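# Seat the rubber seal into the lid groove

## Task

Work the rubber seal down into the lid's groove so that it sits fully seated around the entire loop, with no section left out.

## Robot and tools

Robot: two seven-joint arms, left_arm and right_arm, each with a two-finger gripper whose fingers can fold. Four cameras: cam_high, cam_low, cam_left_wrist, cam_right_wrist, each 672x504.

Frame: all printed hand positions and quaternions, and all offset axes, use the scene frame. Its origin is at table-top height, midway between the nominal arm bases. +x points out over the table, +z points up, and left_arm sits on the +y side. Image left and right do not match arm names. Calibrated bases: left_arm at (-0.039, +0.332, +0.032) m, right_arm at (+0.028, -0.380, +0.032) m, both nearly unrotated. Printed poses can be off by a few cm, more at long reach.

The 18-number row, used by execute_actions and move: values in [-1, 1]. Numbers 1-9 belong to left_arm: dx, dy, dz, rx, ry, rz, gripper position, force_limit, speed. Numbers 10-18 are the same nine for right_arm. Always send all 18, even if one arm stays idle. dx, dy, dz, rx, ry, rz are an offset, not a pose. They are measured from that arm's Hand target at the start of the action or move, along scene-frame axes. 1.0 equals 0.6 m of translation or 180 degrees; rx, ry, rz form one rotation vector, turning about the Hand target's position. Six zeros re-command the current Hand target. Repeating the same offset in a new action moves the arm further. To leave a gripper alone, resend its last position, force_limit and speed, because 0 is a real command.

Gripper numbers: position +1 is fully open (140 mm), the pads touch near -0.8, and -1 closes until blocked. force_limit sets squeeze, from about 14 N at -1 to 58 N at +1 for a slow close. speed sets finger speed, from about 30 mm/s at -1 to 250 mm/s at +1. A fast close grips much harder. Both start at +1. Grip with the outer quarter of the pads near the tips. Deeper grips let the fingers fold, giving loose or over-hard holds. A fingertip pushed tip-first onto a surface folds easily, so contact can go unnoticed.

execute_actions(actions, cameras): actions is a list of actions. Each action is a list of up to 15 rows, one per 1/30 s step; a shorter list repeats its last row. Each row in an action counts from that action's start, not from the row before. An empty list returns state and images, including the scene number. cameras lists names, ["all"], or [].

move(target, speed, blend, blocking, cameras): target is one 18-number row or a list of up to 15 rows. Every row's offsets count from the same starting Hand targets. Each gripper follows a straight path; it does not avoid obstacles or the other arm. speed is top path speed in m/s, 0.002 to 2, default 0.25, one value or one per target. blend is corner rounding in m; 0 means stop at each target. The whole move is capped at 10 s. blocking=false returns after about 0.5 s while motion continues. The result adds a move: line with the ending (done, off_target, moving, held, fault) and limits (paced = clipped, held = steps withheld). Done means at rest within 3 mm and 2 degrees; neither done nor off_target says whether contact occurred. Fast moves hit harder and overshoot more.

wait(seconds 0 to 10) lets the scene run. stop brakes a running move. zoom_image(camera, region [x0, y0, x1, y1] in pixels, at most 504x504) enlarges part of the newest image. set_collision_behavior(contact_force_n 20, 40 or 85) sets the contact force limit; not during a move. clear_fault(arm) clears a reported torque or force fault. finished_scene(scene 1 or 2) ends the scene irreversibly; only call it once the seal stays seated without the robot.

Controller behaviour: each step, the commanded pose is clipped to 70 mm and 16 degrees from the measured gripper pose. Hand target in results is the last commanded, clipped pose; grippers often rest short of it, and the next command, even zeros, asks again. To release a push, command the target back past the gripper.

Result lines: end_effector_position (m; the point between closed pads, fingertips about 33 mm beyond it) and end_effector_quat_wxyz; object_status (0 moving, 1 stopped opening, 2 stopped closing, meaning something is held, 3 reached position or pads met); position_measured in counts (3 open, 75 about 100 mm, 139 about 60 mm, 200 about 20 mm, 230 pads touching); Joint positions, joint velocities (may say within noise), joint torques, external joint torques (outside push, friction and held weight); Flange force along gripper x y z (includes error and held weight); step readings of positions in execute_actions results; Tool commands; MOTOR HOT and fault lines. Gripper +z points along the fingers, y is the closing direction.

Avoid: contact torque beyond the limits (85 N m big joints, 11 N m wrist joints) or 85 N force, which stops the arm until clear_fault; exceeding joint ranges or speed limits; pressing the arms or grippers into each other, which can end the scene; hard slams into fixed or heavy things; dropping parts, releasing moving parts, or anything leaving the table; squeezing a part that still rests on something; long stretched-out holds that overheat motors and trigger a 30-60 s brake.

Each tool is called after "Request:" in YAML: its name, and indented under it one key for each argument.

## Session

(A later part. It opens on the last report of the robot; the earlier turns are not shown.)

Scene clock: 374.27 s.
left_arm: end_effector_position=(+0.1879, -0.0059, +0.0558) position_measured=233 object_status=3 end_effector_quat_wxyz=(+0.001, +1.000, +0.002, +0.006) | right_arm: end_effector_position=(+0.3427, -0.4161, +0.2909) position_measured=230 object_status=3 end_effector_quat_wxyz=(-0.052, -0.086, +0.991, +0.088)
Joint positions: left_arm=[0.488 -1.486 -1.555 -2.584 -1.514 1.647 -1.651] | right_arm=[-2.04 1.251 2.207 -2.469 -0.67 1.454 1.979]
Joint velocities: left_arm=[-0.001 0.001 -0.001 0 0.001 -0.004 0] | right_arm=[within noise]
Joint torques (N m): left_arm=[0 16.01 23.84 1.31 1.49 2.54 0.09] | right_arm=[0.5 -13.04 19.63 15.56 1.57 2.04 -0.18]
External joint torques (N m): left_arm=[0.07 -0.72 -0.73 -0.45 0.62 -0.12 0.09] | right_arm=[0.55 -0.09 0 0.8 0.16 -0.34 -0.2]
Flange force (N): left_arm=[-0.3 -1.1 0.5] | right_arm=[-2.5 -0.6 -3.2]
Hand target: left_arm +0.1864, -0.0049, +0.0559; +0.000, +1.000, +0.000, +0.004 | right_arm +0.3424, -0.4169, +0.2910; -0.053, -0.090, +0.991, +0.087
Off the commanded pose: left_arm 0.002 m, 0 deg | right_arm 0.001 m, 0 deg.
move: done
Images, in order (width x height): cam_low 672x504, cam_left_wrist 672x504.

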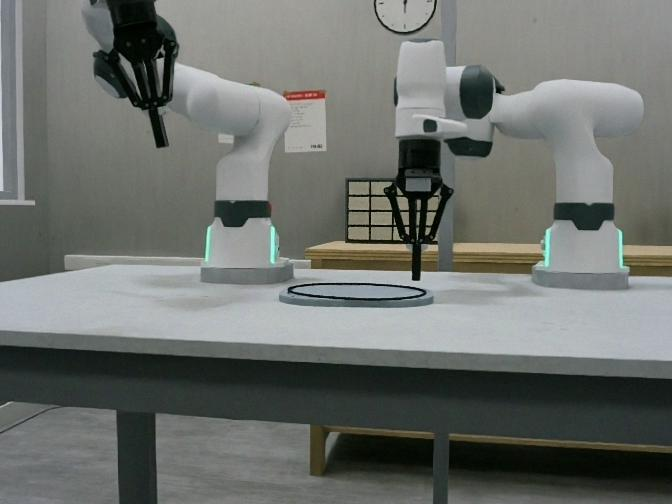

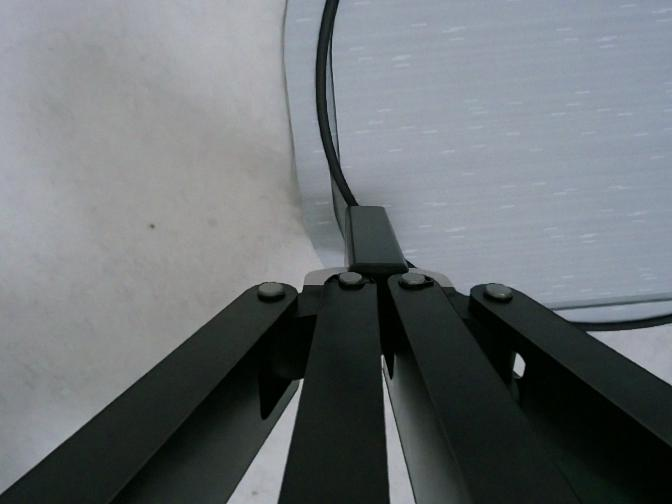

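Request:
move:
  target:
    - [0.086,0.040,0,0,0,0,-1,1,0,0,0,0,0,0,0,-1,-1,-1]
    - [0.086,0.040,-0.021,0,0,0,-1,1,0,0,0,0,0,0,0,-1,-1,-1]
    - [0.086,0.0255,-0.023,0,0,0,-1,1,0,0,0,0,0,0,0,-1,-1,-1]
    - [0.086,0.0255,-0.04,0,0,0,-1,1,0,0,0,0,0,0,0,-1,-1,-1]
  speed: [0.08,0.04,0.02,0.03]
  cameras: ["cam_left_wrist","cam_low"]

Request:
zoom_image:
  camera: "cam_left_wrist"
  region: [270, 0, 450, 250]

Request:
move:
  target:
    - [0,0,0.02,0,0,0,-1,1,0,0,0,0,0,0,0,-1,-1,-1]
    - [-0.086,0,0.05,0,0,0,-1,1,0,0,0,0,0,0,0,-1,-1,-1]
  speed: 0.06
  cameras: ["cam_left_wrist","cam_low"]

Request:
zoom_image:
  camera: "cam_left_wrist"
  region: [270, 0, 450, 250]

Scene clock: 391.97 s.
left_arm: end_effector_position=(+0.2405, +0.0122, +0.0393) position_measured=233 object_status=3 end_effector_quat_wxyz=(-0.001, +1.000, -0.002, +0.008) | right_arm: end_effector_position=(+0.3427, -0.4161, +0.2909) position_measured=230 object_status=3 end_effector_quat_wxyz=(-0.052, -0.086, +0.991, +0.088)
Joint positions: left_arm=[0.662 -1.489 -1.605 -2.529 -1.55 1.674 -1.526] | right_arm=[-2.04 1.251 2.207 -2.469 -0.67 1.454 1.979]
Joint velocities: left_arm=[-0.001 -0.001 -0.001 0 -0.001 0.004 0.001] | right_arm=[within noise]
Joint torques (N m): left_arm=[1.59 16.62 14.06 3.39 -2.34 2.88 -0.25] | right_arm=[0.57 -13.04 19.65 15.64 1.58 2.03 -0.17]
External joint torques (N m): left_arm=[1.58 -1.11 -11.5 2.49 -3.21 0.2 -0.25] | right_arm=[0.52 -0.02 0.06 1 0.16 -0.33 -0.19]
Flange force (N): left_arm=[10.3 7.8 39.7] | right_arm=[-2.6 -0.7 -3.7]
Hand target: left_arm +0.2380, +0.0104, +0.0319; +0.000, +1.000, +0.000, +0.004 | right_arm +0.3424, -0.4169, +0.2910; -0.053, -0.090, +0.991, +0.087
Off the commanded pose: left_arm 0.008 m, 1 deg | right_arm 0.001 m, 0 deg.
move: off_target (left_arm)
Images, in order (width x height): cam_low 672x504, cam_left_wrist 672x504.

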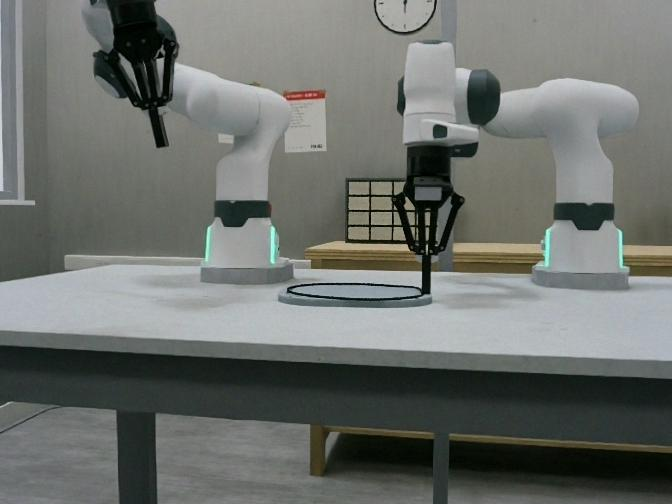

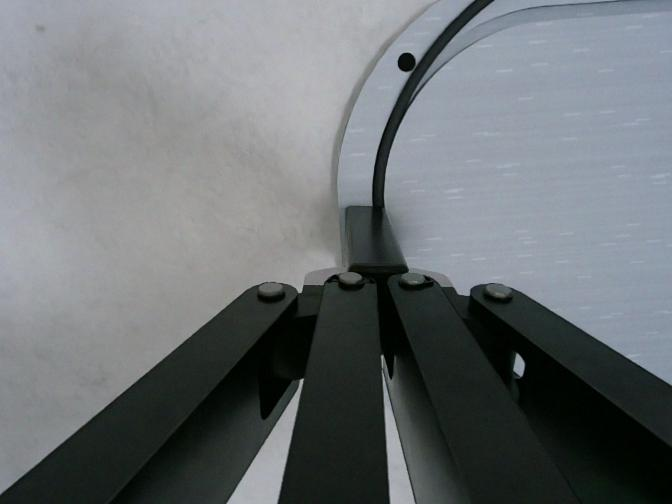

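Scaled by 2.016 from the camera's 672x504 image, which has a finer 960x720 frame.

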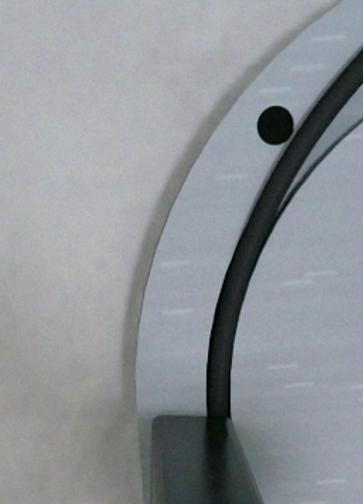

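Scene clock: 394.53 s.
left_arm: end_effector_position=(+0.1873, +0.0092, +0.0617) position_measured=233 object_status=3 end_effector_quat_wxyz=(+0.002, +1.000, -0.003, +0.005) | right_arm: end_effector_position=(+0.3427, -0.4161, +0.2909) position_measured=230 object_status=3 end_effector_quat_wxyz=(-0.052, -0.086, +0.991, +0.088)
Joint positions: left_arm=[0.473 -1.484 -1.534 -2.623 -1.499 1.639 -1.617] | right_arm=[-2.04 1.251 2.207 -2.469 -0.67 1.454 1.979]
Joint velocities: left_arm=[0 0 0.001 0.001 -0.002 0 -0.006] | right_arm=[within noise]
Joint torques (N m): left_arm=[0.01 14.91 23.22 1.58 1.53 2.55 -0.2] | right_arm=[0.53 -13.06 19.7 15.61 1.59 2.04 -0.18]
External joint torques (N m): left_arm=[-0.03 -1.09 -0.64 -0.52 0.66 -0.11 -0.2] | right_arm=[0.58 -0.11 0.16 0.86 0.18 -0.33 -0.21]
Flange force (N): left_arm=[-1.5 -0.9 0.2] | right_arm=[-2.5 -0.4 -3.6]
Hand target: left_arm +0.1864, +0.0104, +0.0619; +0.000, +1.000, +0.000, +0.004 | right_arm +0.3424, -0.4169, +0.2910; -0.053, -0.090, +0.991, +0.087
Off the commanded pose: left_arm 0.002 m, 0 deg | right_arm 0.001 m, 0 deg.
move: done
Images, in order (width x height): cam_low 672x504, cam_left_wrist 672x504.

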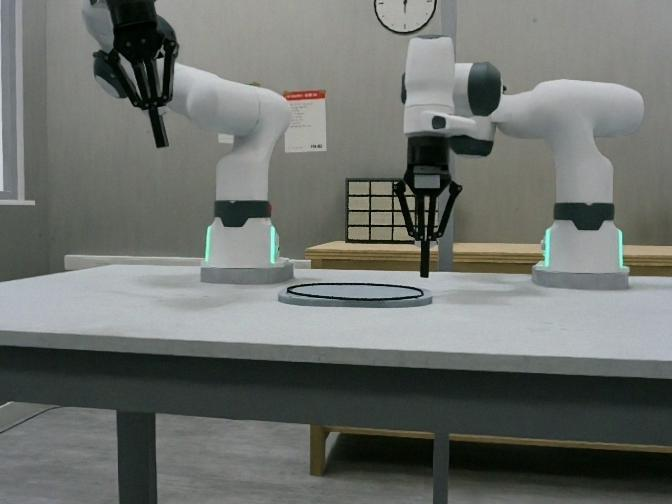

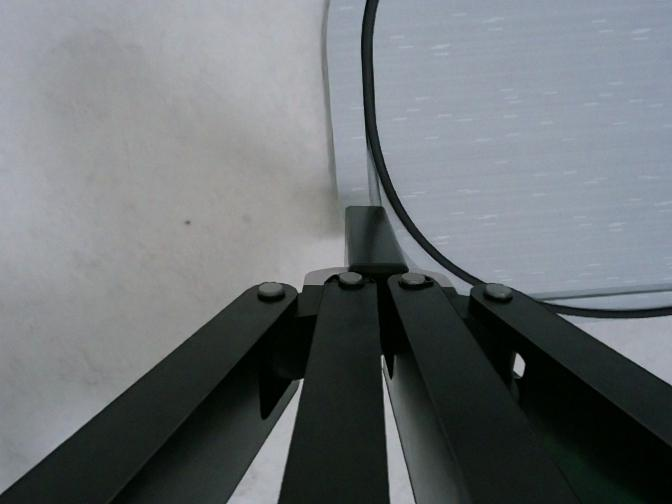

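Scaled by 2.016 from the camera's 672x504 image, which has a finer 960x720 frame.

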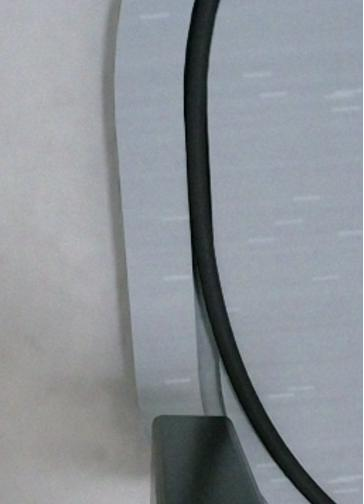

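Request:
move:
  target:
    - [0.0443,-0.019,-0.012,0,0,0,-1,1,0,0,0,0,0,0,0,-1,-1,-1]
    - [0.0443,-0.019,-0.032,0,0,0,-1,1,0,0,0,0,0,0,0,-1,-1,-1]
    - [0.041,-0.0057,-0.033,0,0,0,-1,1,0,0,0,0,0,0,0,-1,-1,-1]
    - [0.041,-0.0057,-0.052,0,0,0,-1,1,0,0,0,0,0,0,0,-1,-1,-1]
  speed: [0.08,0.04,0.02,0.03]
  cameras: ["cam_left_wrist"]

Request:
move:
  target:
    - [0,0,0.02,0,0,0,-1,1,0,0,0,0,0,0,0,-1,-1,-1]
    - [-0.086,0,0.06,0,0,0,-1,1,0,0,0,0,0,0,0,-1,-1,-1]
  speed: 0.06
  cameras: ["cam_left_wrist"]

Request:
zoom_image:
  camera: "cam_left_wrist"
  region: [250, 0, 500, 300]

Scene clock: 409.03 s.
left_arm: end_effector_position=(+0.2123, -0.0025, +0.0422) position_measured=233 object_status=3 end_effector_quat_wxyz=(+0.012, +1.000, +0.000, +0.009) | right_arm: end_effector_position=(+0.3427, -0.4161, +0.2909) position_measured=230 object_status=3 end_effector_quat_wxyz=(-0.052, -0.086, +0.991, +0.088)
Joint positions: left_arm=[0.564 -1.489 -1.595 -2.568 -1.57 1.671 -1.585] | right_arm=[-2.04 1.251 2.207 -2.469 -0.67 1.454 1.979]
Joint torques (N m): left_arm=[3.96 13.62 7.51 -0.62 0.88 2.94 0.21] | right_arm=[0.52 -13.06 19.66 15.65 1.58 2.04 -0.17]
External joint torques (N m): left_arm=[3.97 -3.41 -17.41 -1.63 0.06 0.26 0.2] | right_arm=[0.45 -0.08 -0.01 0.98 0.15 -0.34 -0.19]
Flange force (N): left_arm=[11.9 -0.7 50.4] | right_arm=[-2.6 -0.8 -3.6]
Hand target: left_arm +0.2110, +0.0070, +0.0307; +0.000, +1.000, +0.000, +0.004 | right_arm +0.3424, -0.4169, +0.2910; -0.053, -0.090, +0.991, +0.087
Off the commanded pose: left_arm 0.015 m, 1 deg | right_arm 0.001 m, 0 deg.
move: off_target (left_arm)
Images, in order (width x height): cam_left_wrist 672x504.

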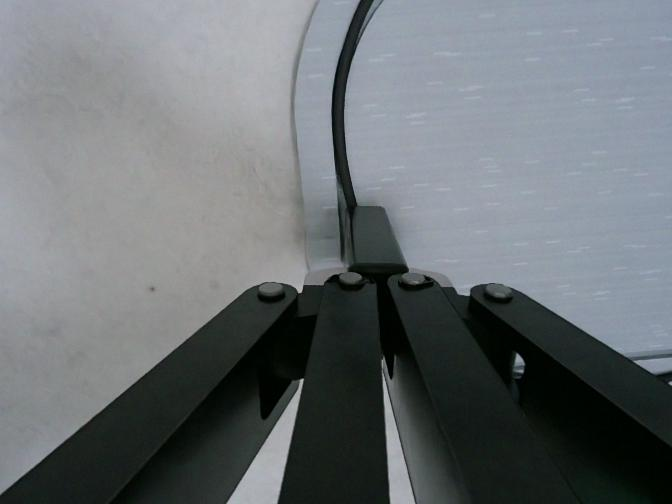

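Scene clock: 411.70 s.
left_arm: end_effector_position=(+0.1601, +0.0057, +0.0665) position_measured=233 object_status=3 end_effector_quat_wxyz=(+0.002, +1.000, -0.003, +0.005) | right_arm: end_effector_position=(+0.3427, -0.4161, +0.2909) position_measured=230 object_status=3 end_effector_quat_wxyz=(-0.052, -0.086, +0.991, +0.088)
Joint positions: left_arm=[0.376 -1.489 -1.516 -2.658 -1.486 1.628 -1.679] | right_arm=[-2.04 1.251 2.207 -2.469 -0.67 1.454 1.979]
Joint torques (N m): left_arm=[-0.08 14.34 22.57 1.89 1.53 2.56 -0.26] | right_arm=[0.55 -12.97 19.73 15.62 1.56 2.03 -0.19]
External joint torques (N m): left_arm=[-0.1 -1.06 -0.6 -0.43 0.65 -0.1 -0.26] | right_arm=[0.56 -0.04 0.12 0.87 0.14 -0.34 -0.21]
Flange force (N): left_arm=[-1.8 -0.8 0.0] | right_arm=[-2.4 -0.6 -3.5]
Hand target: left_arm +0.1594, +0.0070, +0.0667; +0.000, +1.000, +0.000, +0.004 | right_arm +0.3424, -0.4169, +0.2910; -0.053, -0.090, +0.991, +0.087
Off the commanded pose: left_arm 0.002 m, 0 deg | right_arm 0.001 m, 0 deg.
move: done
Images, in order (width x height): cam_left_wrist 672x504.

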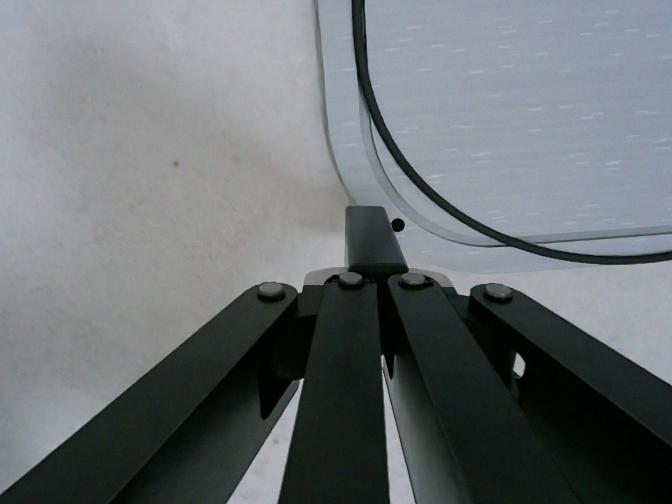

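Scaled by 1.680 from the camera's 672x504 image, which has a finer 960x720 frame.

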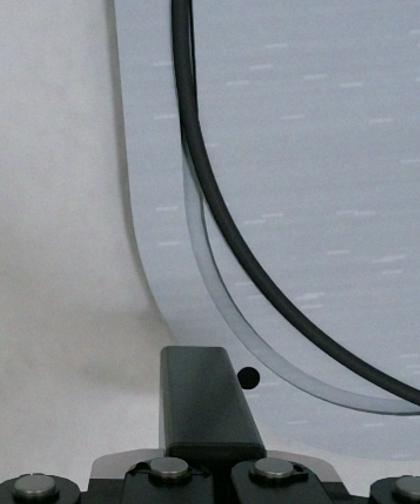

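Request:
move:
  target: [0.131,0,-0.022,0,0,0.035,-0.5,-1,0,0,0,0,0,0,0,-1,-1,-1]
  speed: 0.1
  cameras: ["cam_left_wrist"]

Request:
zoom_image:
  camera: "cam_left_wrist"
  region: [250, 80, 480, 380]

Scene clock: 427.90 s.
left_arm: end_effector_position=(+0.2368, +0.0083, +0.0535) position_measured=192 object_status=3 end_effector_quat_wxyz=(-0.002, +0.998, +0.058, +0.003) | right_arm: end_effector_position=(+0.3427, -0.4161, +0.2909) position_measured=230 object_status=3 end_effector_quat_wxyz=(-0.052, -0.086, +0.991, +0.088)
Joint positions: left_arm=[0.66 -1.489 -1.564 -2.519 -1.513 1.64 -1.658] | right_arm=[-2.04 1.251 2.207 -2.469 -0.67 1.454 1.979]
Joint velocities: left_arm=[-0.001 0 -0.001 0.001 -0.002 0.001 0.005] | right_arm=[within noise]
Joint torques (N m): left_arm=[1.14 16.7 24.14 1.92 0.46 2.96 0.12] | right_arm=[0.57 -13 19.64 15.64 1.58 2.03 -0.14]
External joint torques (N m): left_arm=[1.2 -1.14 -1.53 0.3 -0.43 0.32 0.12] | right_arm=[0.6 -0.02 -0.04 0.87 0.17 -0.35 -0.16]
Flange force (N): left_arm=[4.9 1.9 6.1] | right_arm=[-2.7 -0.6 -3.3]
Hand target: left_arm +0.2380, +0.0070, +0.0535; +0.000, +0.998, +0.055, +0.004 | right_arm +0.3424, -0.4169, +0.2910; -0.053, -0.090, +0.991, +0.087
Off the commanded pose: left_arm 0.002 m, 0 deg | right_arm 0.001 m, 0 deg.
move: done
Images, in order (width x height): cam_left_wrist 672x504.

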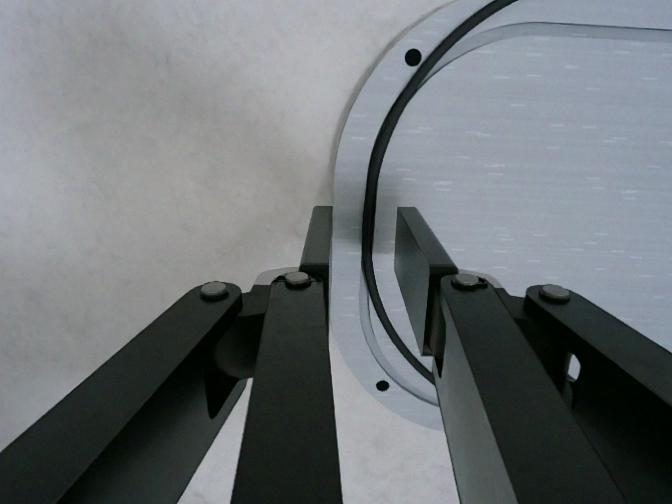

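Scaled by 1.680 from the camera's 672x504 image, which has a finer 960x720 frame.

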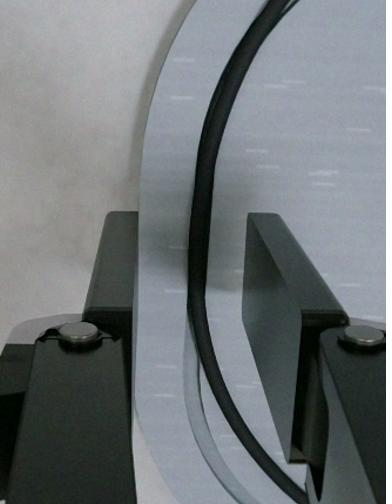

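Request:
move:
  target:
    - [0,-0.001,-0.013,0,0,0,-0.6,-1,-1,0,0,0,0,0,0,-1,-1,-1]
    - [0,-0.001,-0.0135,0,0,0,-1,-1,-1,0,0,0,0,0,0,-1,-1,-1]
  speed: 0.04
  cameras: ["cam_left_wrist"]

Request:
zoom_image:
  camera: "cam_left_wrist"
  region: [250, 80, 480, 380]

Request:
move:
  target:
    - [0,0,-0.004,0,0,0,-1,-1,-1,0,0,0,0,0,0,-1,-1,-1]
    - [0,0,0.001,0,0,0,-0.72,-1,-1,0,0,0,0,0,0,-1,-1,-1]
    - [0,0,0.013,0,0,0,-1,1,-1,0,0,0,0,0,0,-1,-1,-1]
  speed: 0.03
  cameras: ["cam_left_wrist"]

Request:
move:
  target: [0,0,-0.04,0,0,0,-1,1,-1,0,0,0,0,0,0,-1,-1,-1]
  speed: 0.03

Request:
move:
  target: [0,0,0.04,0,0,0,-0.5,-1,0,0,0,0,0,0,0,-1,-1,-1]
  speed: 0.05
  cameras: ["cam_left_wrist"]

Request:
zoom_image:
  camera: "cam_left_wrist"
  region: [250, 80, 480, 380]

Scene clock: 441.37 s.
left_arm: end_effector_position=(+0.2367, +0.0076, +0.0454) position_measured=230 object_status=3 end_effector_quat_wxyz=(-0.002, +0.998, +0.057, +0.003) | right_arm: end_effector_position=(+0.3427, -0.4161, +0.2909) position_measured=230 object_status=3 end_effector_quat_wxyz=(-0.052, -0.086, +0.991, +0.088)
Joint positions: left_arm=[0.662 -1.489 -1.586 -2.517 -1.531 1.652 -1.656] | right_arm=[-2.04 1.251 2.207 -2.469 -0.67 1.454 1.979]
Joint torques (N m): left_arm=[1.12 16.77 24.25 1.48 0.52 2.97 0.19] | right_arm=[0.54 -13.06 19.69 15.65 1.58 2.04 -0.2]
External joint torques (N m): left_arm=[1 -1.13 -1.46 0.36 -0.39 0.32 0.19] | right_arm=[0.61 -0.19 0.06 0.89 0.17 -0.33 -0.22]
Flange force (N): left_arm=[4.4 1.7 5.9] | right_arm=[-2.9 -0.5 -3.7]
Hand target: left_arm +0.2380, +0.0064, +0.0454; +0.000, +0.998, +0.055, +0.004 | right_arm +0.3424, -0.4169, +0.2910; -0.053, -0.090, +0.991, +0.087
Off the commanded pose: left_arm 0.002 m, 0 deg | right_arm 0.001 m, 0 deg.
move: done
Images, in order (width x height): cam_left_wrist 672x504.

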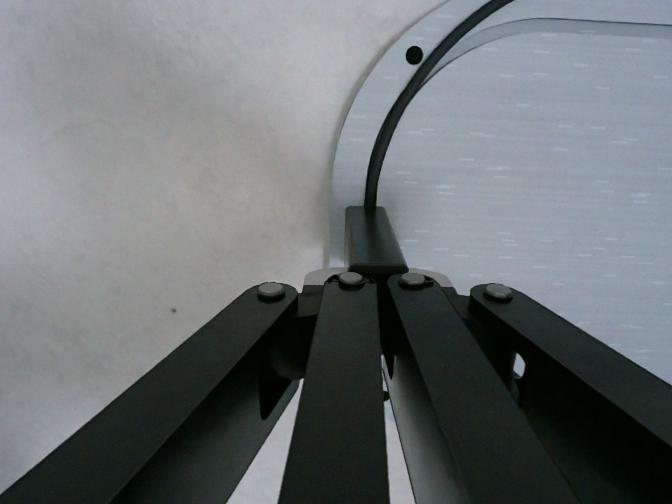

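Scaled by 1.680 from the camera's 672x504 image, which has a finer 960x720 frame.

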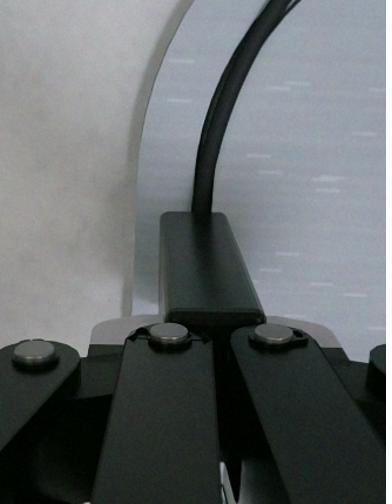

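Scene clock: 444.63 s.
left_arm: end_effector_position=(+0.2390, +0.0063, +0.0529) position_measured=233 object_status=0 end_effector_quat_wxyz=(+0.001, +0.998, +0.058, +0.005) | right_arm: end_effector_position=(+0.3427, -0.4161, +0.2909) position_measured=230 object_status=3 end_effector_quat_wxyz=(-0.052, -0.086, +0.991, +0.088)
Joint positions: left_arm=[0.662 -1.489 -1.567 -2.517 -1.522 1.645 -1.656] | right_arm=[-2.04 1.251 2.207 -2.469 -0.67 1.454 1.979]
Joint torques (N m): left_arm=[0.36 16.67 25.06 1.69 1.51 2.56 0.12] | right_arm=[0.47 -13.04 19.71 15.62 1.59 2.04 -0.2]
External joint torques (N m): left_arm=[0.39 -1.2 -0.64 0.17 0.63 -0.1 0.12] | right_arm=[0.44 -0.04 0.04 0.93 0.16 -0.33 -0.22]
Flange force (N): left_arm=[1.8 0.7 0.6] | right_arm=[-2.3 -0.8 -3.5]
Hand target: left_arm +0.2380, +0.0064, +0.0532; +0.000, +0.998, +0.055, +0.004 | right_arm +0.3424, -0.4169, +0.2910; -0.053, -0.090, +0.991, +0.087
Off the commanded pose: left_arm 0.001 m, 0 deg | right_arm 0.001 m, 0 deg.
move: done
Images, in order (width x height): cam_left_wrist 672x504.

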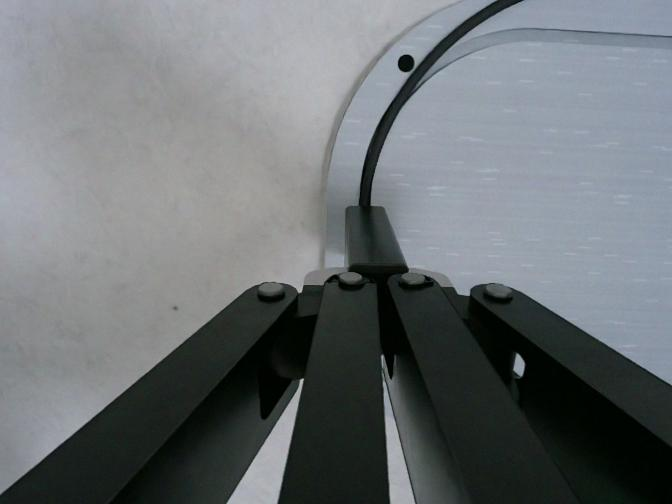

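Scene clock: 445.93 s.
left_arm: end_effector_position=(+0.2403, +0.0055, +0.0392) position_measured=233 object_status=3 end_effector_quat_wxyz=(+0.002, +0.998, +0.056, +0.009) | right_arm: end_effector_position=(+0.3427, -0.4161, +0.2909) position_measured=230 object_status=3 end_effector_quat_wxyz=(-0.052, -0.086, +0.991, +0.088)
Joint positions: left_arm=[0.663 -1.495 -1.604 -2.518 -1.558 1.669 -1.652] | right_arm=[-2.04 1.251 2.207 -2.469 -0.67 1.454 1.979]
Joint velocities: left_arm=[-0.001 -0.001 -0.001 0.001 -0.001 0.004 0.002] | right_arm=[within noise]
Joint torques (N m): left_arm=[2.51 16.07 10.71 2.9 -2.3 3.14 0.13] | right_arm=[0.53 -13.04 19.66 15.6 1.57 2.03 -0.23]
External joint torques (N m): left_arm=[2.56 -1.89 -15.08 2.04 -3.16 0.46 0.13] | right_arm=[0.54 -0.07 -0.02 0.86 0.15 -0.35 -0.25]
Flange force (N): left_arm=[12.4 8.0 49.6] | right_arm=[-2.6 -0.8 -3.4]
Hand target: left_arm +0.2380, +0.0064, +0.0292; +0.000, +0.998, +0.055, +0.004 | right_arm +0.3424, -0.4169, +0.2910; -0.053, -0.090, +0.991, +0.087
Off the commanded pose: left_arm 0.010 m, 1 deg | right_arm 0.001 m, 0 deg.
move: off_target (left_arm)

Scene clock: 446.90 s.
left_arm: end_effector_position=(+0.2397, +0.0061, +0.0530) position_measured=192 object_status=3 end_effector_quat_wxyz=(+0.001, +0.998, +0.055, +0.006) | right_arm: end_effector_position=(+0.3427, -0.4161, +0.2909) position_measured=230 object_status=3 end_effector_quat_wxyz=(-0.052, -0.086, +0.991, +0.088)
Joint positions: left_arm=[0.663 -1.489 -1.567 -2.516 -1.521 1.648 -1.652] | right_arm=[-2.04 1.251 2.207 -2.469 -0.67 1.454 1.979]
Joint velocities: left_arm=[-0.001 0 0 0 0.002 -0.005 -0.001] | right_arm=[within noise]
Joint torques (N m): left_arm=[-0.04 17.16 25.01 1.46 1.55 2.6 -0.05] | right_arm=[0.51 -13.02 19.71 15.67 1.58 2.03 -0.2]
External joint torques (N m): left_arm=[-0.05 -0.78 -0.77 -0.11 0.68 -0.07 -0.05] | right_arm=[0.5 -0.06 0.08 0.96 0.16 -0.34 -0.22]
Flange force (N): left_arm=[-0.4 -0.1 0.6] | right_arm=[-2.5 -0.7 -3.7]
Hand target: left_arm +0.2380, +0.0064, +0.0532; +0.000, +0.998, +0.055, +0.004 | right_arm +0.3424, -0.4169, +0.2910; -0.053, -0.090, +0.991, +0.087
Off the commanded pose: left_arm 0.002 m, 0 deg | right_arm 0.001 m, 0 deg.
move: done
Images, in order (width x height): cam_left_wrist 672x504.

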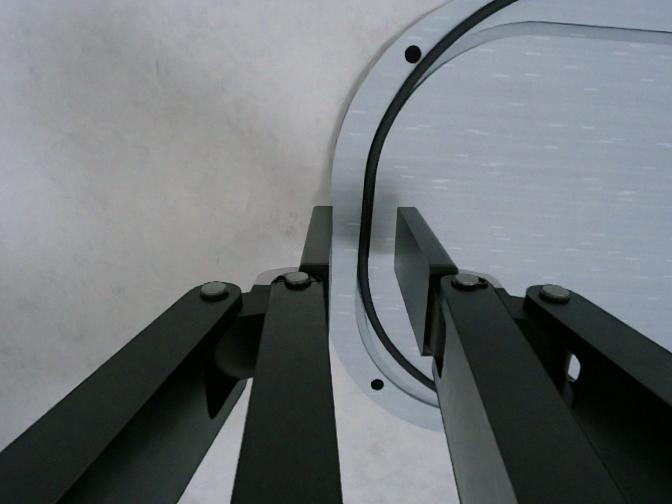

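Scaled by 1.680 from the camera's 672x504 image, which has a finer 960x720 frame.

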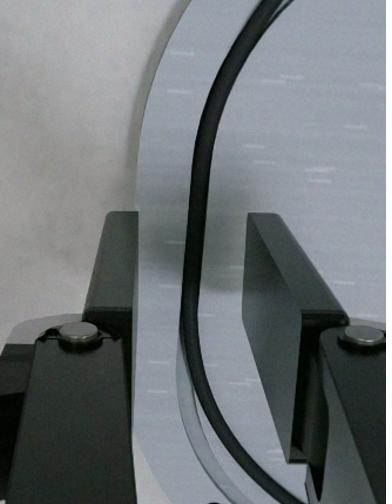

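Request:
move:
  target:
    - [-0.04,-0.0027,0.004,0,0,-0.018,-0.5,-1,0,0,0,0,0,0,0,-1,-1,-1]
    - [-0.04,-0.0027,-0.0125,0,0,-0.018,-0.45,-1,-1,0,0,0,0,0,0,-1,-1,-1]
    - [-0.04,-0.0027,-0.013,0,0,-0.018,-1,-1,-1,0,0,0,0,0,0,-1,-1,-1]
    - [-0.04,-0.0027,-0.0125,0,0,-0.018,-0.72,-1,-1,0,0,0,0,0,0,-1,-1,-1]
  speed: 0.05
  cameras: ["cam_left_wrist"]

Request:
zoom_image:
  camera: "cam_left_wrist"
  region: [250, 80, 480, 380]

Request:
move:
  target:
    - [0,0,0.013,0,0,0,-1,1,-1,0,0,0,0,0,0,-1,-1,-1]
    - [0,0,-0.027,0,0,0,-1,1,-1,0,0,0,0,0,0,-1,-1,-1]
  speed: 0.03

Request:
move:
  target: [0,0,0.04,0,0,0,-0.5,-1,0,0,0,0,0,0,0,-1,-1,-1]
  speed: 0.05
  cameras: ["cam_left_wrist"]

Request:
zoom_image:
  camera: "cam_left_wrist"
  region: [250, 80, 480, 380]

Scene clock: 477.80 s.
left_arm: end_effector_position=(+0.2129, +0.0051, +0.0454) position_measured=219 object_status=0 end_effector_quat_wxyz=(-0.002, +1.000, +0.028, +0.003) | right_arm: end_effector_position=(+0.3427, -0.4161, +0.2909) position_measured=230 object_status=3 end_effector_quat_wxyz=(-0.052, -0.086, +0.991, +0.088)
Joint positions: left_arm=[0.579 -1.489 -1.584 -2.558 -1.533 1.652 -1.64] | right_arm=[-2.04 1.251 2.207 -2.469 -0.67 1.454 1.979]
Joint torques (N m): left_arm=[0.6 16.1 23.96 0.81 0.69 2.92 0.19] | right_arm=[0.52 -13.06 19.63 15.66 1.57 2.03 -0.19]
External joint torques (N m): left_arm=[0.54 -1.1 -1.08 -0.38 -0.2 0.27 0.19] | right_arm=[0.53 -0.11 -0.04 0.9 0.15 -0.35 -0.21]
Flange force (N): left_arm=[1.6 -0.7 4.3] | right_arm=[-2.8 -0.8 -3.4]
Hand target: left_arm +0.2140, +0.0048, +0.0457; +0.000, +1.000, +0.027, +0.004 | right_arm +0.3424, -0.4169, +0.2910; -0.053, -0.090, +0.991, +0.087
Off the commanded pose: left_arm 0.001 m, 0 deg | right_arm 0.001 m, 0 deg.
move: done
Images, in order (width x height): cam_left_wrist 672x504.

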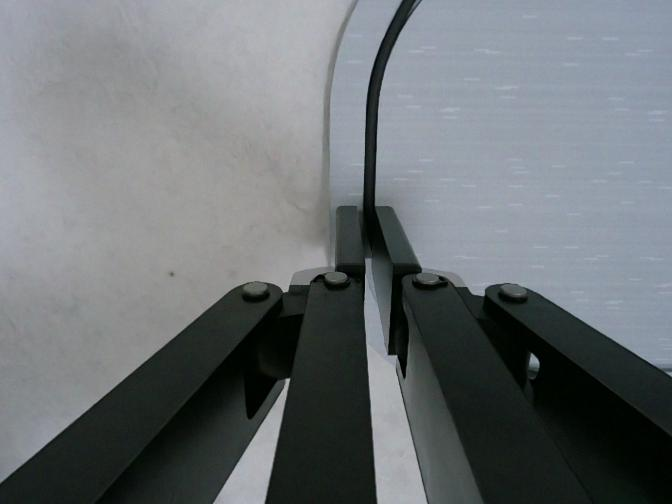

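Scaled by 1.680 from the camera's 672x504 image, which has a finer 960x720 frame.

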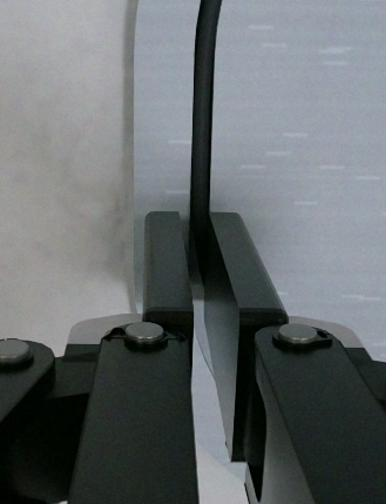

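Scene clock: 479.77 s.
left_arm: end_effector_position=(+0.2153, -0.0048, +0.0422) position_measured=233 object_status=3 end_effector_quat_wxyz=(+0.012, +1.000, +0.026, +0.009) | right_arm: end_effector_position=(+0.3427, -0.4161, +0.2909) position_measured=230 object_status=3 end_effector_quat_wxyz=(-0.052, -0.086, +0.991, +0.088)
Joint positions: left_arm=[0.576 -1.492 -1.596 -2.557 -1.572 1.669 -1.638] | right_arm=[-2.04 1.251 2.207 -2.469 -0.67 1.454 1.979]
Joint torques (N m): left_arm=[4.33 13.62 6.25 -0.35 0.55 3.02 0.2] | right_arm=[0.51 -13.05 19.68 15.66 1.59 2.03 -0.21]
External joint torques (N m): left_arm=[4.45 -3.65 -18.83 -1.4 -0.26 0.36 0.2] | right_arm=[0.47 -0.06 0.01 0.96 0.17 -0.34 -0.23]
Flange force (N): left_arm=[13.8 0.9 55.0] | right_arm=[-2.5 -0.8 -3.6]
Hand target: left_arm +0.2140, +0.0048, +0.0295; +0.000, +1.000, +0.027, +0.004 | right_arm +0.3424, -0.4169, +0.2910; -0.053, -0.090, +0.991, +0.087
Off the commanded pose: left_arm 0.016 m, 1 deg | right_arm 0.001 m, 0 deg.
move: off_target (left_arm)

Scene clock: 480.73 s.
left_arm: end_effector_position=(+0.2156, +0.0043, +0.0534) position_measured=192 object_status=3 end_effector_quat_wxyz=(+0.001, +1.000, +0.028, +0.006) | right_arm: end_effector_position=(+0.3427, -0.4161, +0.2909) position_measured=230 object_status=3 end_effector_quat_wxyz=(-0.052, -0.086, +0.991, +0.088)
Joint positions: left_arm=[0.579 -1.489 -1.563 -2.559 -1.521 1.648 -1.638] | right_arm=[-2.04 1.251 2.207 -2.469 -0.67 1.454 1.979]
Joint velocities: left_arm=[-0.001 0 0 0 0.002 -0.005 -0.001] | right_arm=[within noise]
Joint torques (N m): left_arm=[0.02 16.44 24.32 1.49 1.55 2.55 0.09] | right_arm=[0.56 -13.04 19.65 15.57 1.57 2.05 -0.22]
External joint torques (N m): left_arm=[0.06 -0.69 -0.69 -0.09 0.68 -0.11 0.09] | right_arm=[0.66 -0.14 0.05 0.79 0.16 -0.33 -0.24]
Flange force (N): left_arm=[0.3 -0.2 0.3] | right_arm=[-2.8 -0.5 -3.4]
Hand target: left_arm +0.2140, +0.0048, +0.0535; +0.000, +1.000, +0.027, +0.004 | right_arm +0.3424, -0.4169, +0.2910; -0.053, -0.090, +0.991, +0.087
Off the commanded pose: left_arm 0.002 m, 0 deg | right_arm 0.001 m, 0 deg.
move: done
Images, in order (width x height): cam_left_wrist 672x504.

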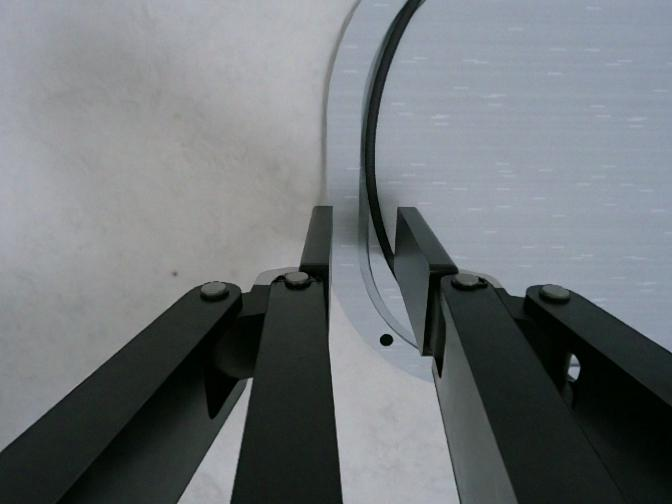

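Scaled by 1.680 from the camera's 672x504 image, which has a finer 960x720 frame.

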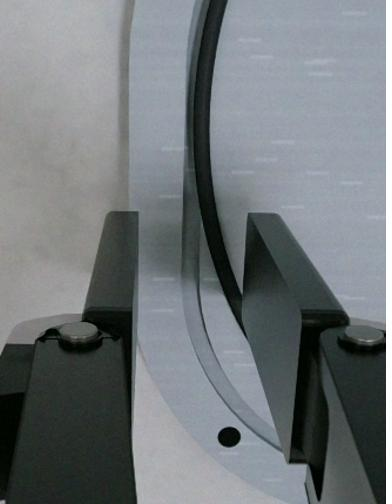

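Request:
move:
  target:
    - [0.02,0.0012,-0.012,0,0,0,-0.45,-1,-1,0,0,0,0,0,0,-1,-1,-1]
    - [0.02,0.0012,-0.0125,0,0,0,-1,0,-1,0,0,0,0,0,0,-1,-1,-1]
  speed: 0.05

Request:
move:
  target: [0,0,-0.016,0,0,0,-1,0,-1,0,0,0,0,0,0,-1,-1,-1]
  speed: 0.02
  cameras: ["cam_left_wrist"]

Request:
move:
  target:
    - [0,0,0.009,0,0,0,-0.6,-1,-1,0,0,0,0,0,0,-1,-1,-1]
    - [0,0,0.03,0,0,0,-0.5,-1,-1,0,0,0,0,0,0,-1,-1,-1]
  speed: 0.03
  cameras: ["cam_left_wrist"]

Request:
zoom_image:
  camera: "cam_left_wrist"
  region: [250, 80, 480, 380]

Scene clock: 496.77 s.
left_arm: end_effector_position=(+0.2248, +0.0068, +0.0460) position_measured=232 object_status=0 end_effector_quat_wxyz=(-0.002, +1.000, +0.029, +0.003) | right_arm: end_effector_position=(+0.3427, -0.4161, +0.2909) position_measured=230 object_status=3 end_effector_quat_wxyz=(-0.052, -0.086, +0.991, +0.088)
Joint positions: left_arm=[0.62 -1.489 -1.583 -2.539 -1.531 1.652 -1.619] | right_arm=[-2.04 1.251 2.207 -2.469 -0.67 1.454 1.979]
Joint torques (N m): left_arm=[1.08 16.36 23.84 1.59 0.48 2.97 0.18] | right_arm=[0.57 -13.02 19.66 15.63 1.58 2.05 -0.16]
External joint torques (N m): left_arm=[1.08 -1.17 -1.49 0.38 -0.41 0.33 0.18] | right_arm=[0.55 -0.01 0.05 0.95 0.17 -0.32 -0.18]
Flange force (N): left_arm=[4.8 1.7 6.1] | right_arm=[-2.6 -0.6 -3.6]
Hand target: left_arm +0.2260, +0.0055, +0.0460; +0.000, +1.000, +0.027, +0.004 | right_arm +0.3424, -0.4169, +0.2910; -0.053, -0.090, +0.991, +0.087
Off the commanded pose: left_arm 0.002 m, 0 deg | right_arm 0.001 m, 0 deg.
move: done

Scene clock: 497.63 s.
left_arm: end_effector_position=(+0.2258, +0.0020, +0.0424) position_measured=232 object_status=3 end_effector_quat_wxyz=(+0.005, +1.000, +0.028, +0.005) | right_arm: end_effector_position=(+0.3427, -0.4161, +0.2909) position_measured=230 object_status=3 end_effector_quat_wxyz=(-0.052, -0.086, +0.991, +0.088)
Joint positions: left_arm=[0.621 -1.489 -1.594 -2.538 -1.553 1.661 -1.617] | right_arm=[-2.04 1.251 2.207 -2.469 -0.67 1.454 1.979]
Joint torques (N m): left_arm=[2.32 14.56 15.26 0.74 0.27 3.24 0.14] | right_arm=[0.53 -13.01 19.69 15.62 1.58 2.01 -0.18]
External joint torques (N m): left_arm=[2.3 -3.03 -10.19 -0.3 -0.59 0.58 0.13] | right_arm=[0.51 -0.04 0.04 0.85 0.17 -0.37 -0.2]
Flange force (N): left_arm=[8.2 1.8 31.2] | right_arm=[-2.3 -0.7 -3.4]
Hand target: left_arm +0.2260, +0.0055, +0.0364; +0.000, +1.000, +0.027, +0.004 | right_arm +0.3424, -0.4169, +0.2910; -0.053, -0.090, +0.991, +0.087
Off the commanded pose: left_arm 0.007 m, 1 deg | right_arm 0.001 m, 0 deg.
move: off_target (left_arm)
Images, in order (width x height): cam_left_wrist 672x504.

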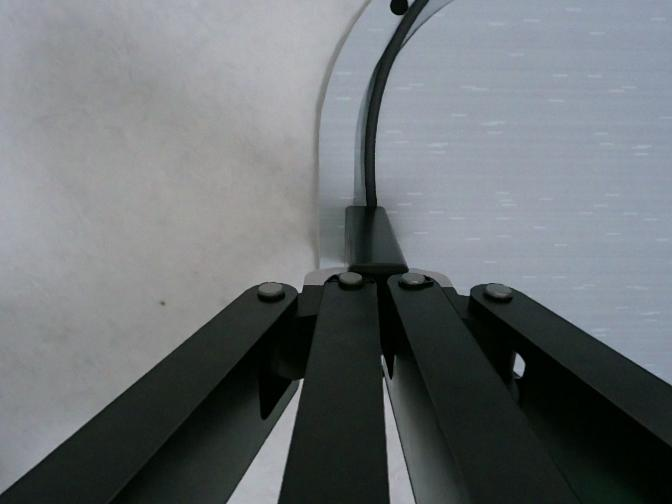

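Scene clock: 499.67 s.
left_arm: end_effector_position=(+0.2272, +0.0049, +0.0542) position_measured=192 object_status=0 end_effector_quat_wxyz=(+0.001, +1.000, +0.028, +0.006) | right_arm: end_effector_position=(+0.3427, -0.4161, +0.2909) position_measured=230 object_status=3 end_effector_quat_wxyz=(-0.052, -0.086, +0.991, +0.088)
Joint positions: left_arm=[0.621 -1.489 -1.562 -2.538 -1.519 1.645 -1.617] | right_arm=[-2.04 1.251 2.207 -2.469 -0.67 1.454 1.979]
Joint torques (N m): left_arm=[-0.02 16.39 24.74 1.55 1.48 2.57 0.03] | right_arm=[0.49 -13.05 19.69 15.66 1.59 2.03 -0.17]
External joint torques (N m): left_arm=[0.04 -1.11 -0.64 -0.09 0.61 -0.09 0.03] | right_arm=[0.49 -0.1 -0.02 0.89 0.16 -0.35 -0.19]
Flange force (N): left_arm=[0.0 -0.1 0.5] | right_arm=[-2.6 -0.7 -3.4]
Hand target: left_arm +0.2260, +0.0055, +0.0544; +0.000, +1.000, +0.027, +0.004 | right_arm +0.3424, -0.4169, +0.2910; -0.053, -0.090, +0.991, +0.087
Off the commanded pose: left_arm 0.001 m, 0 deg | right_arm 0.001 m, 0 deg.
move: done
Images, in order (width x height): cam_left_wrist 672x504.

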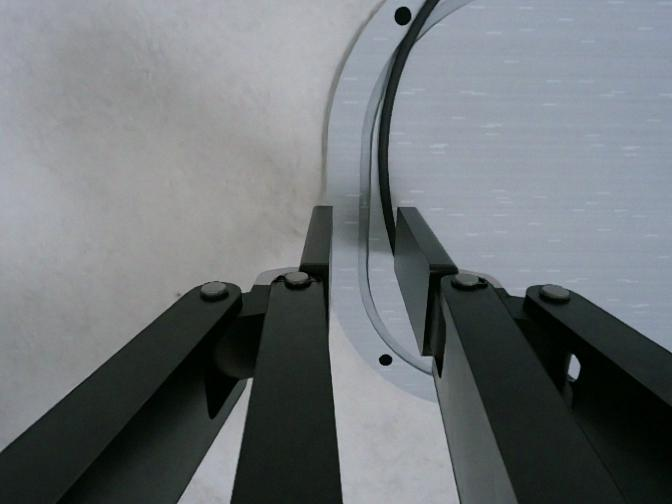

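Scaled by 1.680 from the camera's 672x504 image, which has a finer 960x720 frame.

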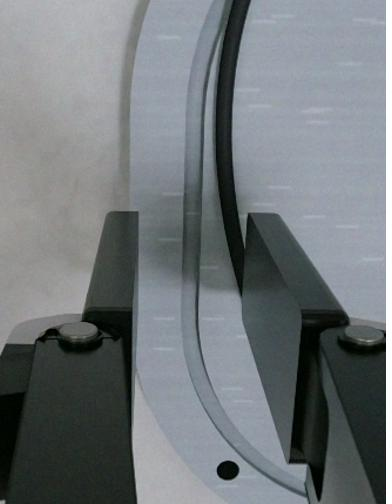

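Request:
move:
  target:
    - [0,0.0,-0.0135,0,0,0,-0.4,-1,-1,0,0,0,0,0,0,-1,-1,-1]
    - [0,0.0,-0.0138,0,0,0,-1,0,-1,0,0,0,0,0,0,-1,-1,-1]
  speed: 0.05

Request:
move:
  target: [-0.001,0.0075,-0.017,0,0,0,-1,0,-1,0,0,0,0,0,0,-1,-1,-1]
  speed: 0.02
  cameras: ["cam_left_wrist"]

Request:
zoom_image:
  camera: "cam_left_wrist"
  region: [250, 80, 480, 380]

Request:
move:
  target:
    - [0,0,0.00,0,0,0,-0.6,-1,-1,0,0,0,0,0,0,-1,-1,-1]
    - [0,-0.0075,0.03,0,0,0,-0.5,-1,-1,0,0,0,0,0,0,-1,-1,-1]
  speed: 0.03
  cameras: ["cam_left_wrist"]

Request:
zoom_image:
  camera: "cam_left_wrist"
  region: [250, 80, 480, 380]

Scene clock: 513.57 s.
left_arm: end_effector_position=(+0.2251, +0.0062, +0.0461) position_measured=232 object_status=0 end_effector_quat_wxyz=(-0.002, +1.000, +0.028, +0.003) | right_arm: end_effector_position=(+0.3427, -0.4161, +0.2909) position_measured=230 object_status=3 end_effector_quat_wxyz=(-0.052, -0.086, +0.991, +0.088)
Joint positions: left_arm=[0.621 -1.489 -1.583 -2.538 -1.531 1.651 -1.617] | right_arm=[-2.04 1.251 2.207 -2.469 -0.67 1.454 1.979]
Joint torques (N m): left_arm=[0.5 16.38 23.82 1.1 0.51 2.97 0.13] | right_arm=[0.51 -13.07 19.65 15.61 1.58 2.04 -0.17]
External joint torques (N m): left_arm=[0.55 -1.16 -1.51 -0.16 -0.37 0.33 0.13] | right_arm=[0.52 -0.13 -0.02 0.86 0.16 -0.34 -0.19]
Flange force (N): left_arm=[1.9 0.0 5.9] | right_arm=[-2.7 -0.7 -3.4]
Hand target: left_arm +0.2260, +0.0055, +0.0461; +0.000, +1.000, +0.027, +0.004 | right_arm +0.3424, -0.4169, +0.2910; -0.053, -0.090, +0.991, +0.087
Off the commanded pose: left_arm 0.001 m, 0 deg | right_arm 0.001 m, 0 deg.
move: done

Scene clock: 514.40 s.
left_arm: end_effector_position=(+0.2242, +0.0095, +0.0392) position_measured=232 object_status=3 end_effector_quat_wxyz=(+0.000, +1.000, +0.029, +0.003) | right_arm: end_effector_position=(+0.3427, -0.4161, +0.2909) position_measured=230 object_status=3 end_effector_quat_wxyz=(-0.052, -0.086, +0.991, +0.088)
Joint positions: left_arm=[0.618 -1.49 -1.601 -2.549 -1.551 1.66 -1.612] | right_arm=[-2.04 1.251 2.207 -2.469 -0.67 1.454 1.979]
Joint velocities: left_arm=[-0.001 -0.001 0.001 -0.003 -0.001 0 0.006] | right_arm=[within noise]
Joint torques (N m): left_arm=[1.31 15.1 18.42 1.57 -0.71 3.56 0.23] | right_arm=[0.52 -13.03 19.65 15.68 1.59 2.05 -0.22]
External joint torques (N m): left_arm=[1.32 -2.29 -6.71 0.62 -1.58 0.92 0.23] | right_arm=[0.45 -0.04 0 1.04 0.16 -0.32 -0.24]
Flange force (N): left_arm=[6.5 2.7 24.4] | right_arm=[-2.7 -1.0 -3.7]
Hand target: left_arm +0.2254, +0.0100, +0.0359; +0.000, +1.000, +0.027, +0.004 | right_arm +0.3424, -0.4169, +0.2910; -0.053, -0.090, +0.991, +0.087
Off the commanded pose: left_arm 0.004 m, 0 deg | right_arm 0.001 m, 0 deg.
move: off_target (left_arm)
Images, in order (width x height): cam_left_wrist 672x504.

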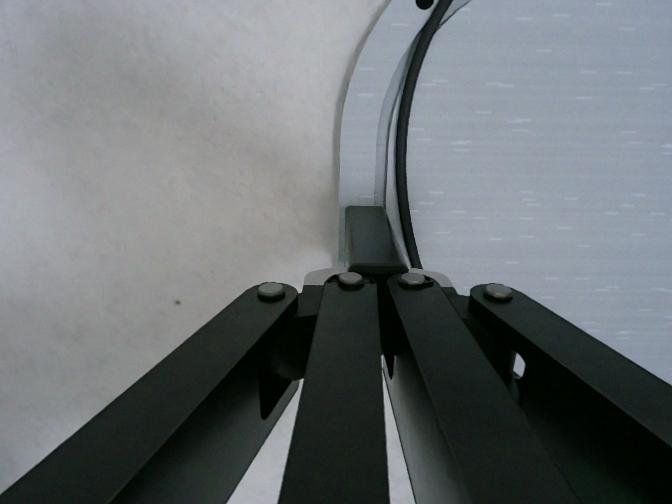

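Scaled by 1.680 from the camera's 672x504 image, which has a finer 960x720 frame.

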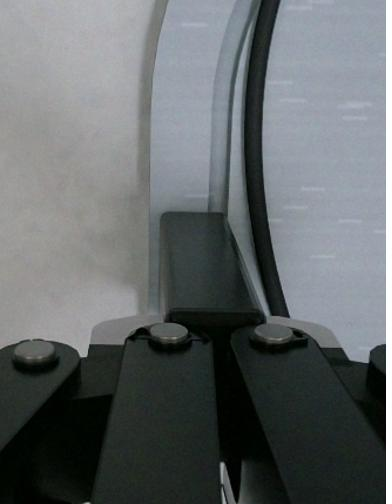

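Scene clock: 516.77 s.
left_arm: end_effector_position=(+0.2261, +0.0053, +0.0536) position_measured=192 object_status=0 end_effector_quat_wxyz=(+0.001, +1.000, +0.025, +0.006) | right_arm: end_effector_position=(+0.3427, -0.4161, +0.2909) position_measured=230 object_status=3 end_effector_quat_wxyz=(-0.052, -0.086, +0.991, +0.088)
Joint positions: left_arm=[0.617 -1.49 -1.563 -2.541 -1.521 1.644 -1.612] | right_arm=[-2.04 1.251 2.207 -2.469 -0.67 1.454 1.979]
Joint torques (N m): left_arm=[0.49 16.36 24.66 1.86 1.48 2.59 -0.29] | right_arm=[0.55 -13.05 19.65 15.62 1.56 2.05 -0.17]
External joint torques (N m): left_arm=[0.46 -1.09 -0.64 0.32 0.61 -0.07 -0.29] | right_arm=[0.44 0 0.01 0.98 0.13 -0.33 -0.19]
Flange force (N): left_arm=[1.7 1.8 0.6] | right_arm=[-2.4 -0.9 -3.5]
Hand target: left_arm +0.2254, +0.0055, +0.0539; +0.000, +1.000, +0.027, +0.004 | right_arm +0.3424, -0.4169, +0.2910; -0.053, -0.090, +0.991, +0.087
Off the commanded pose: left_arm 0.001 m, 0 deg | right_arm 0.001 m, 0 deg.
move: done
Images, in order (width x height): cam_left_wrist 672x504.

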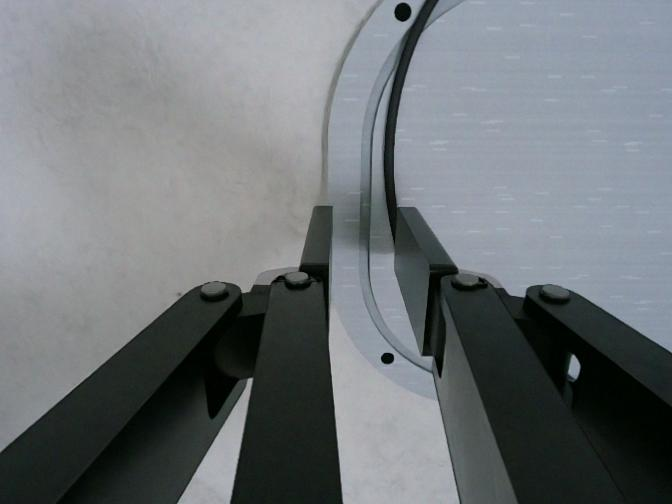

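Scaled by 1.680 from the camera's 672x504 image, which has a finer 960x720 frame.

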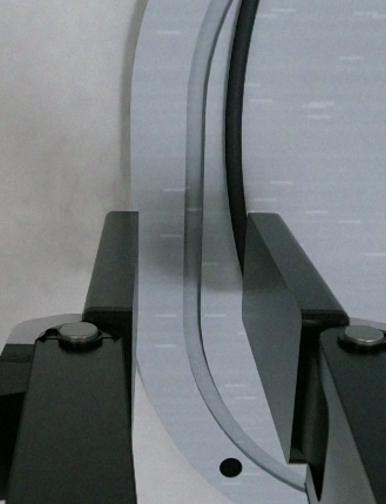

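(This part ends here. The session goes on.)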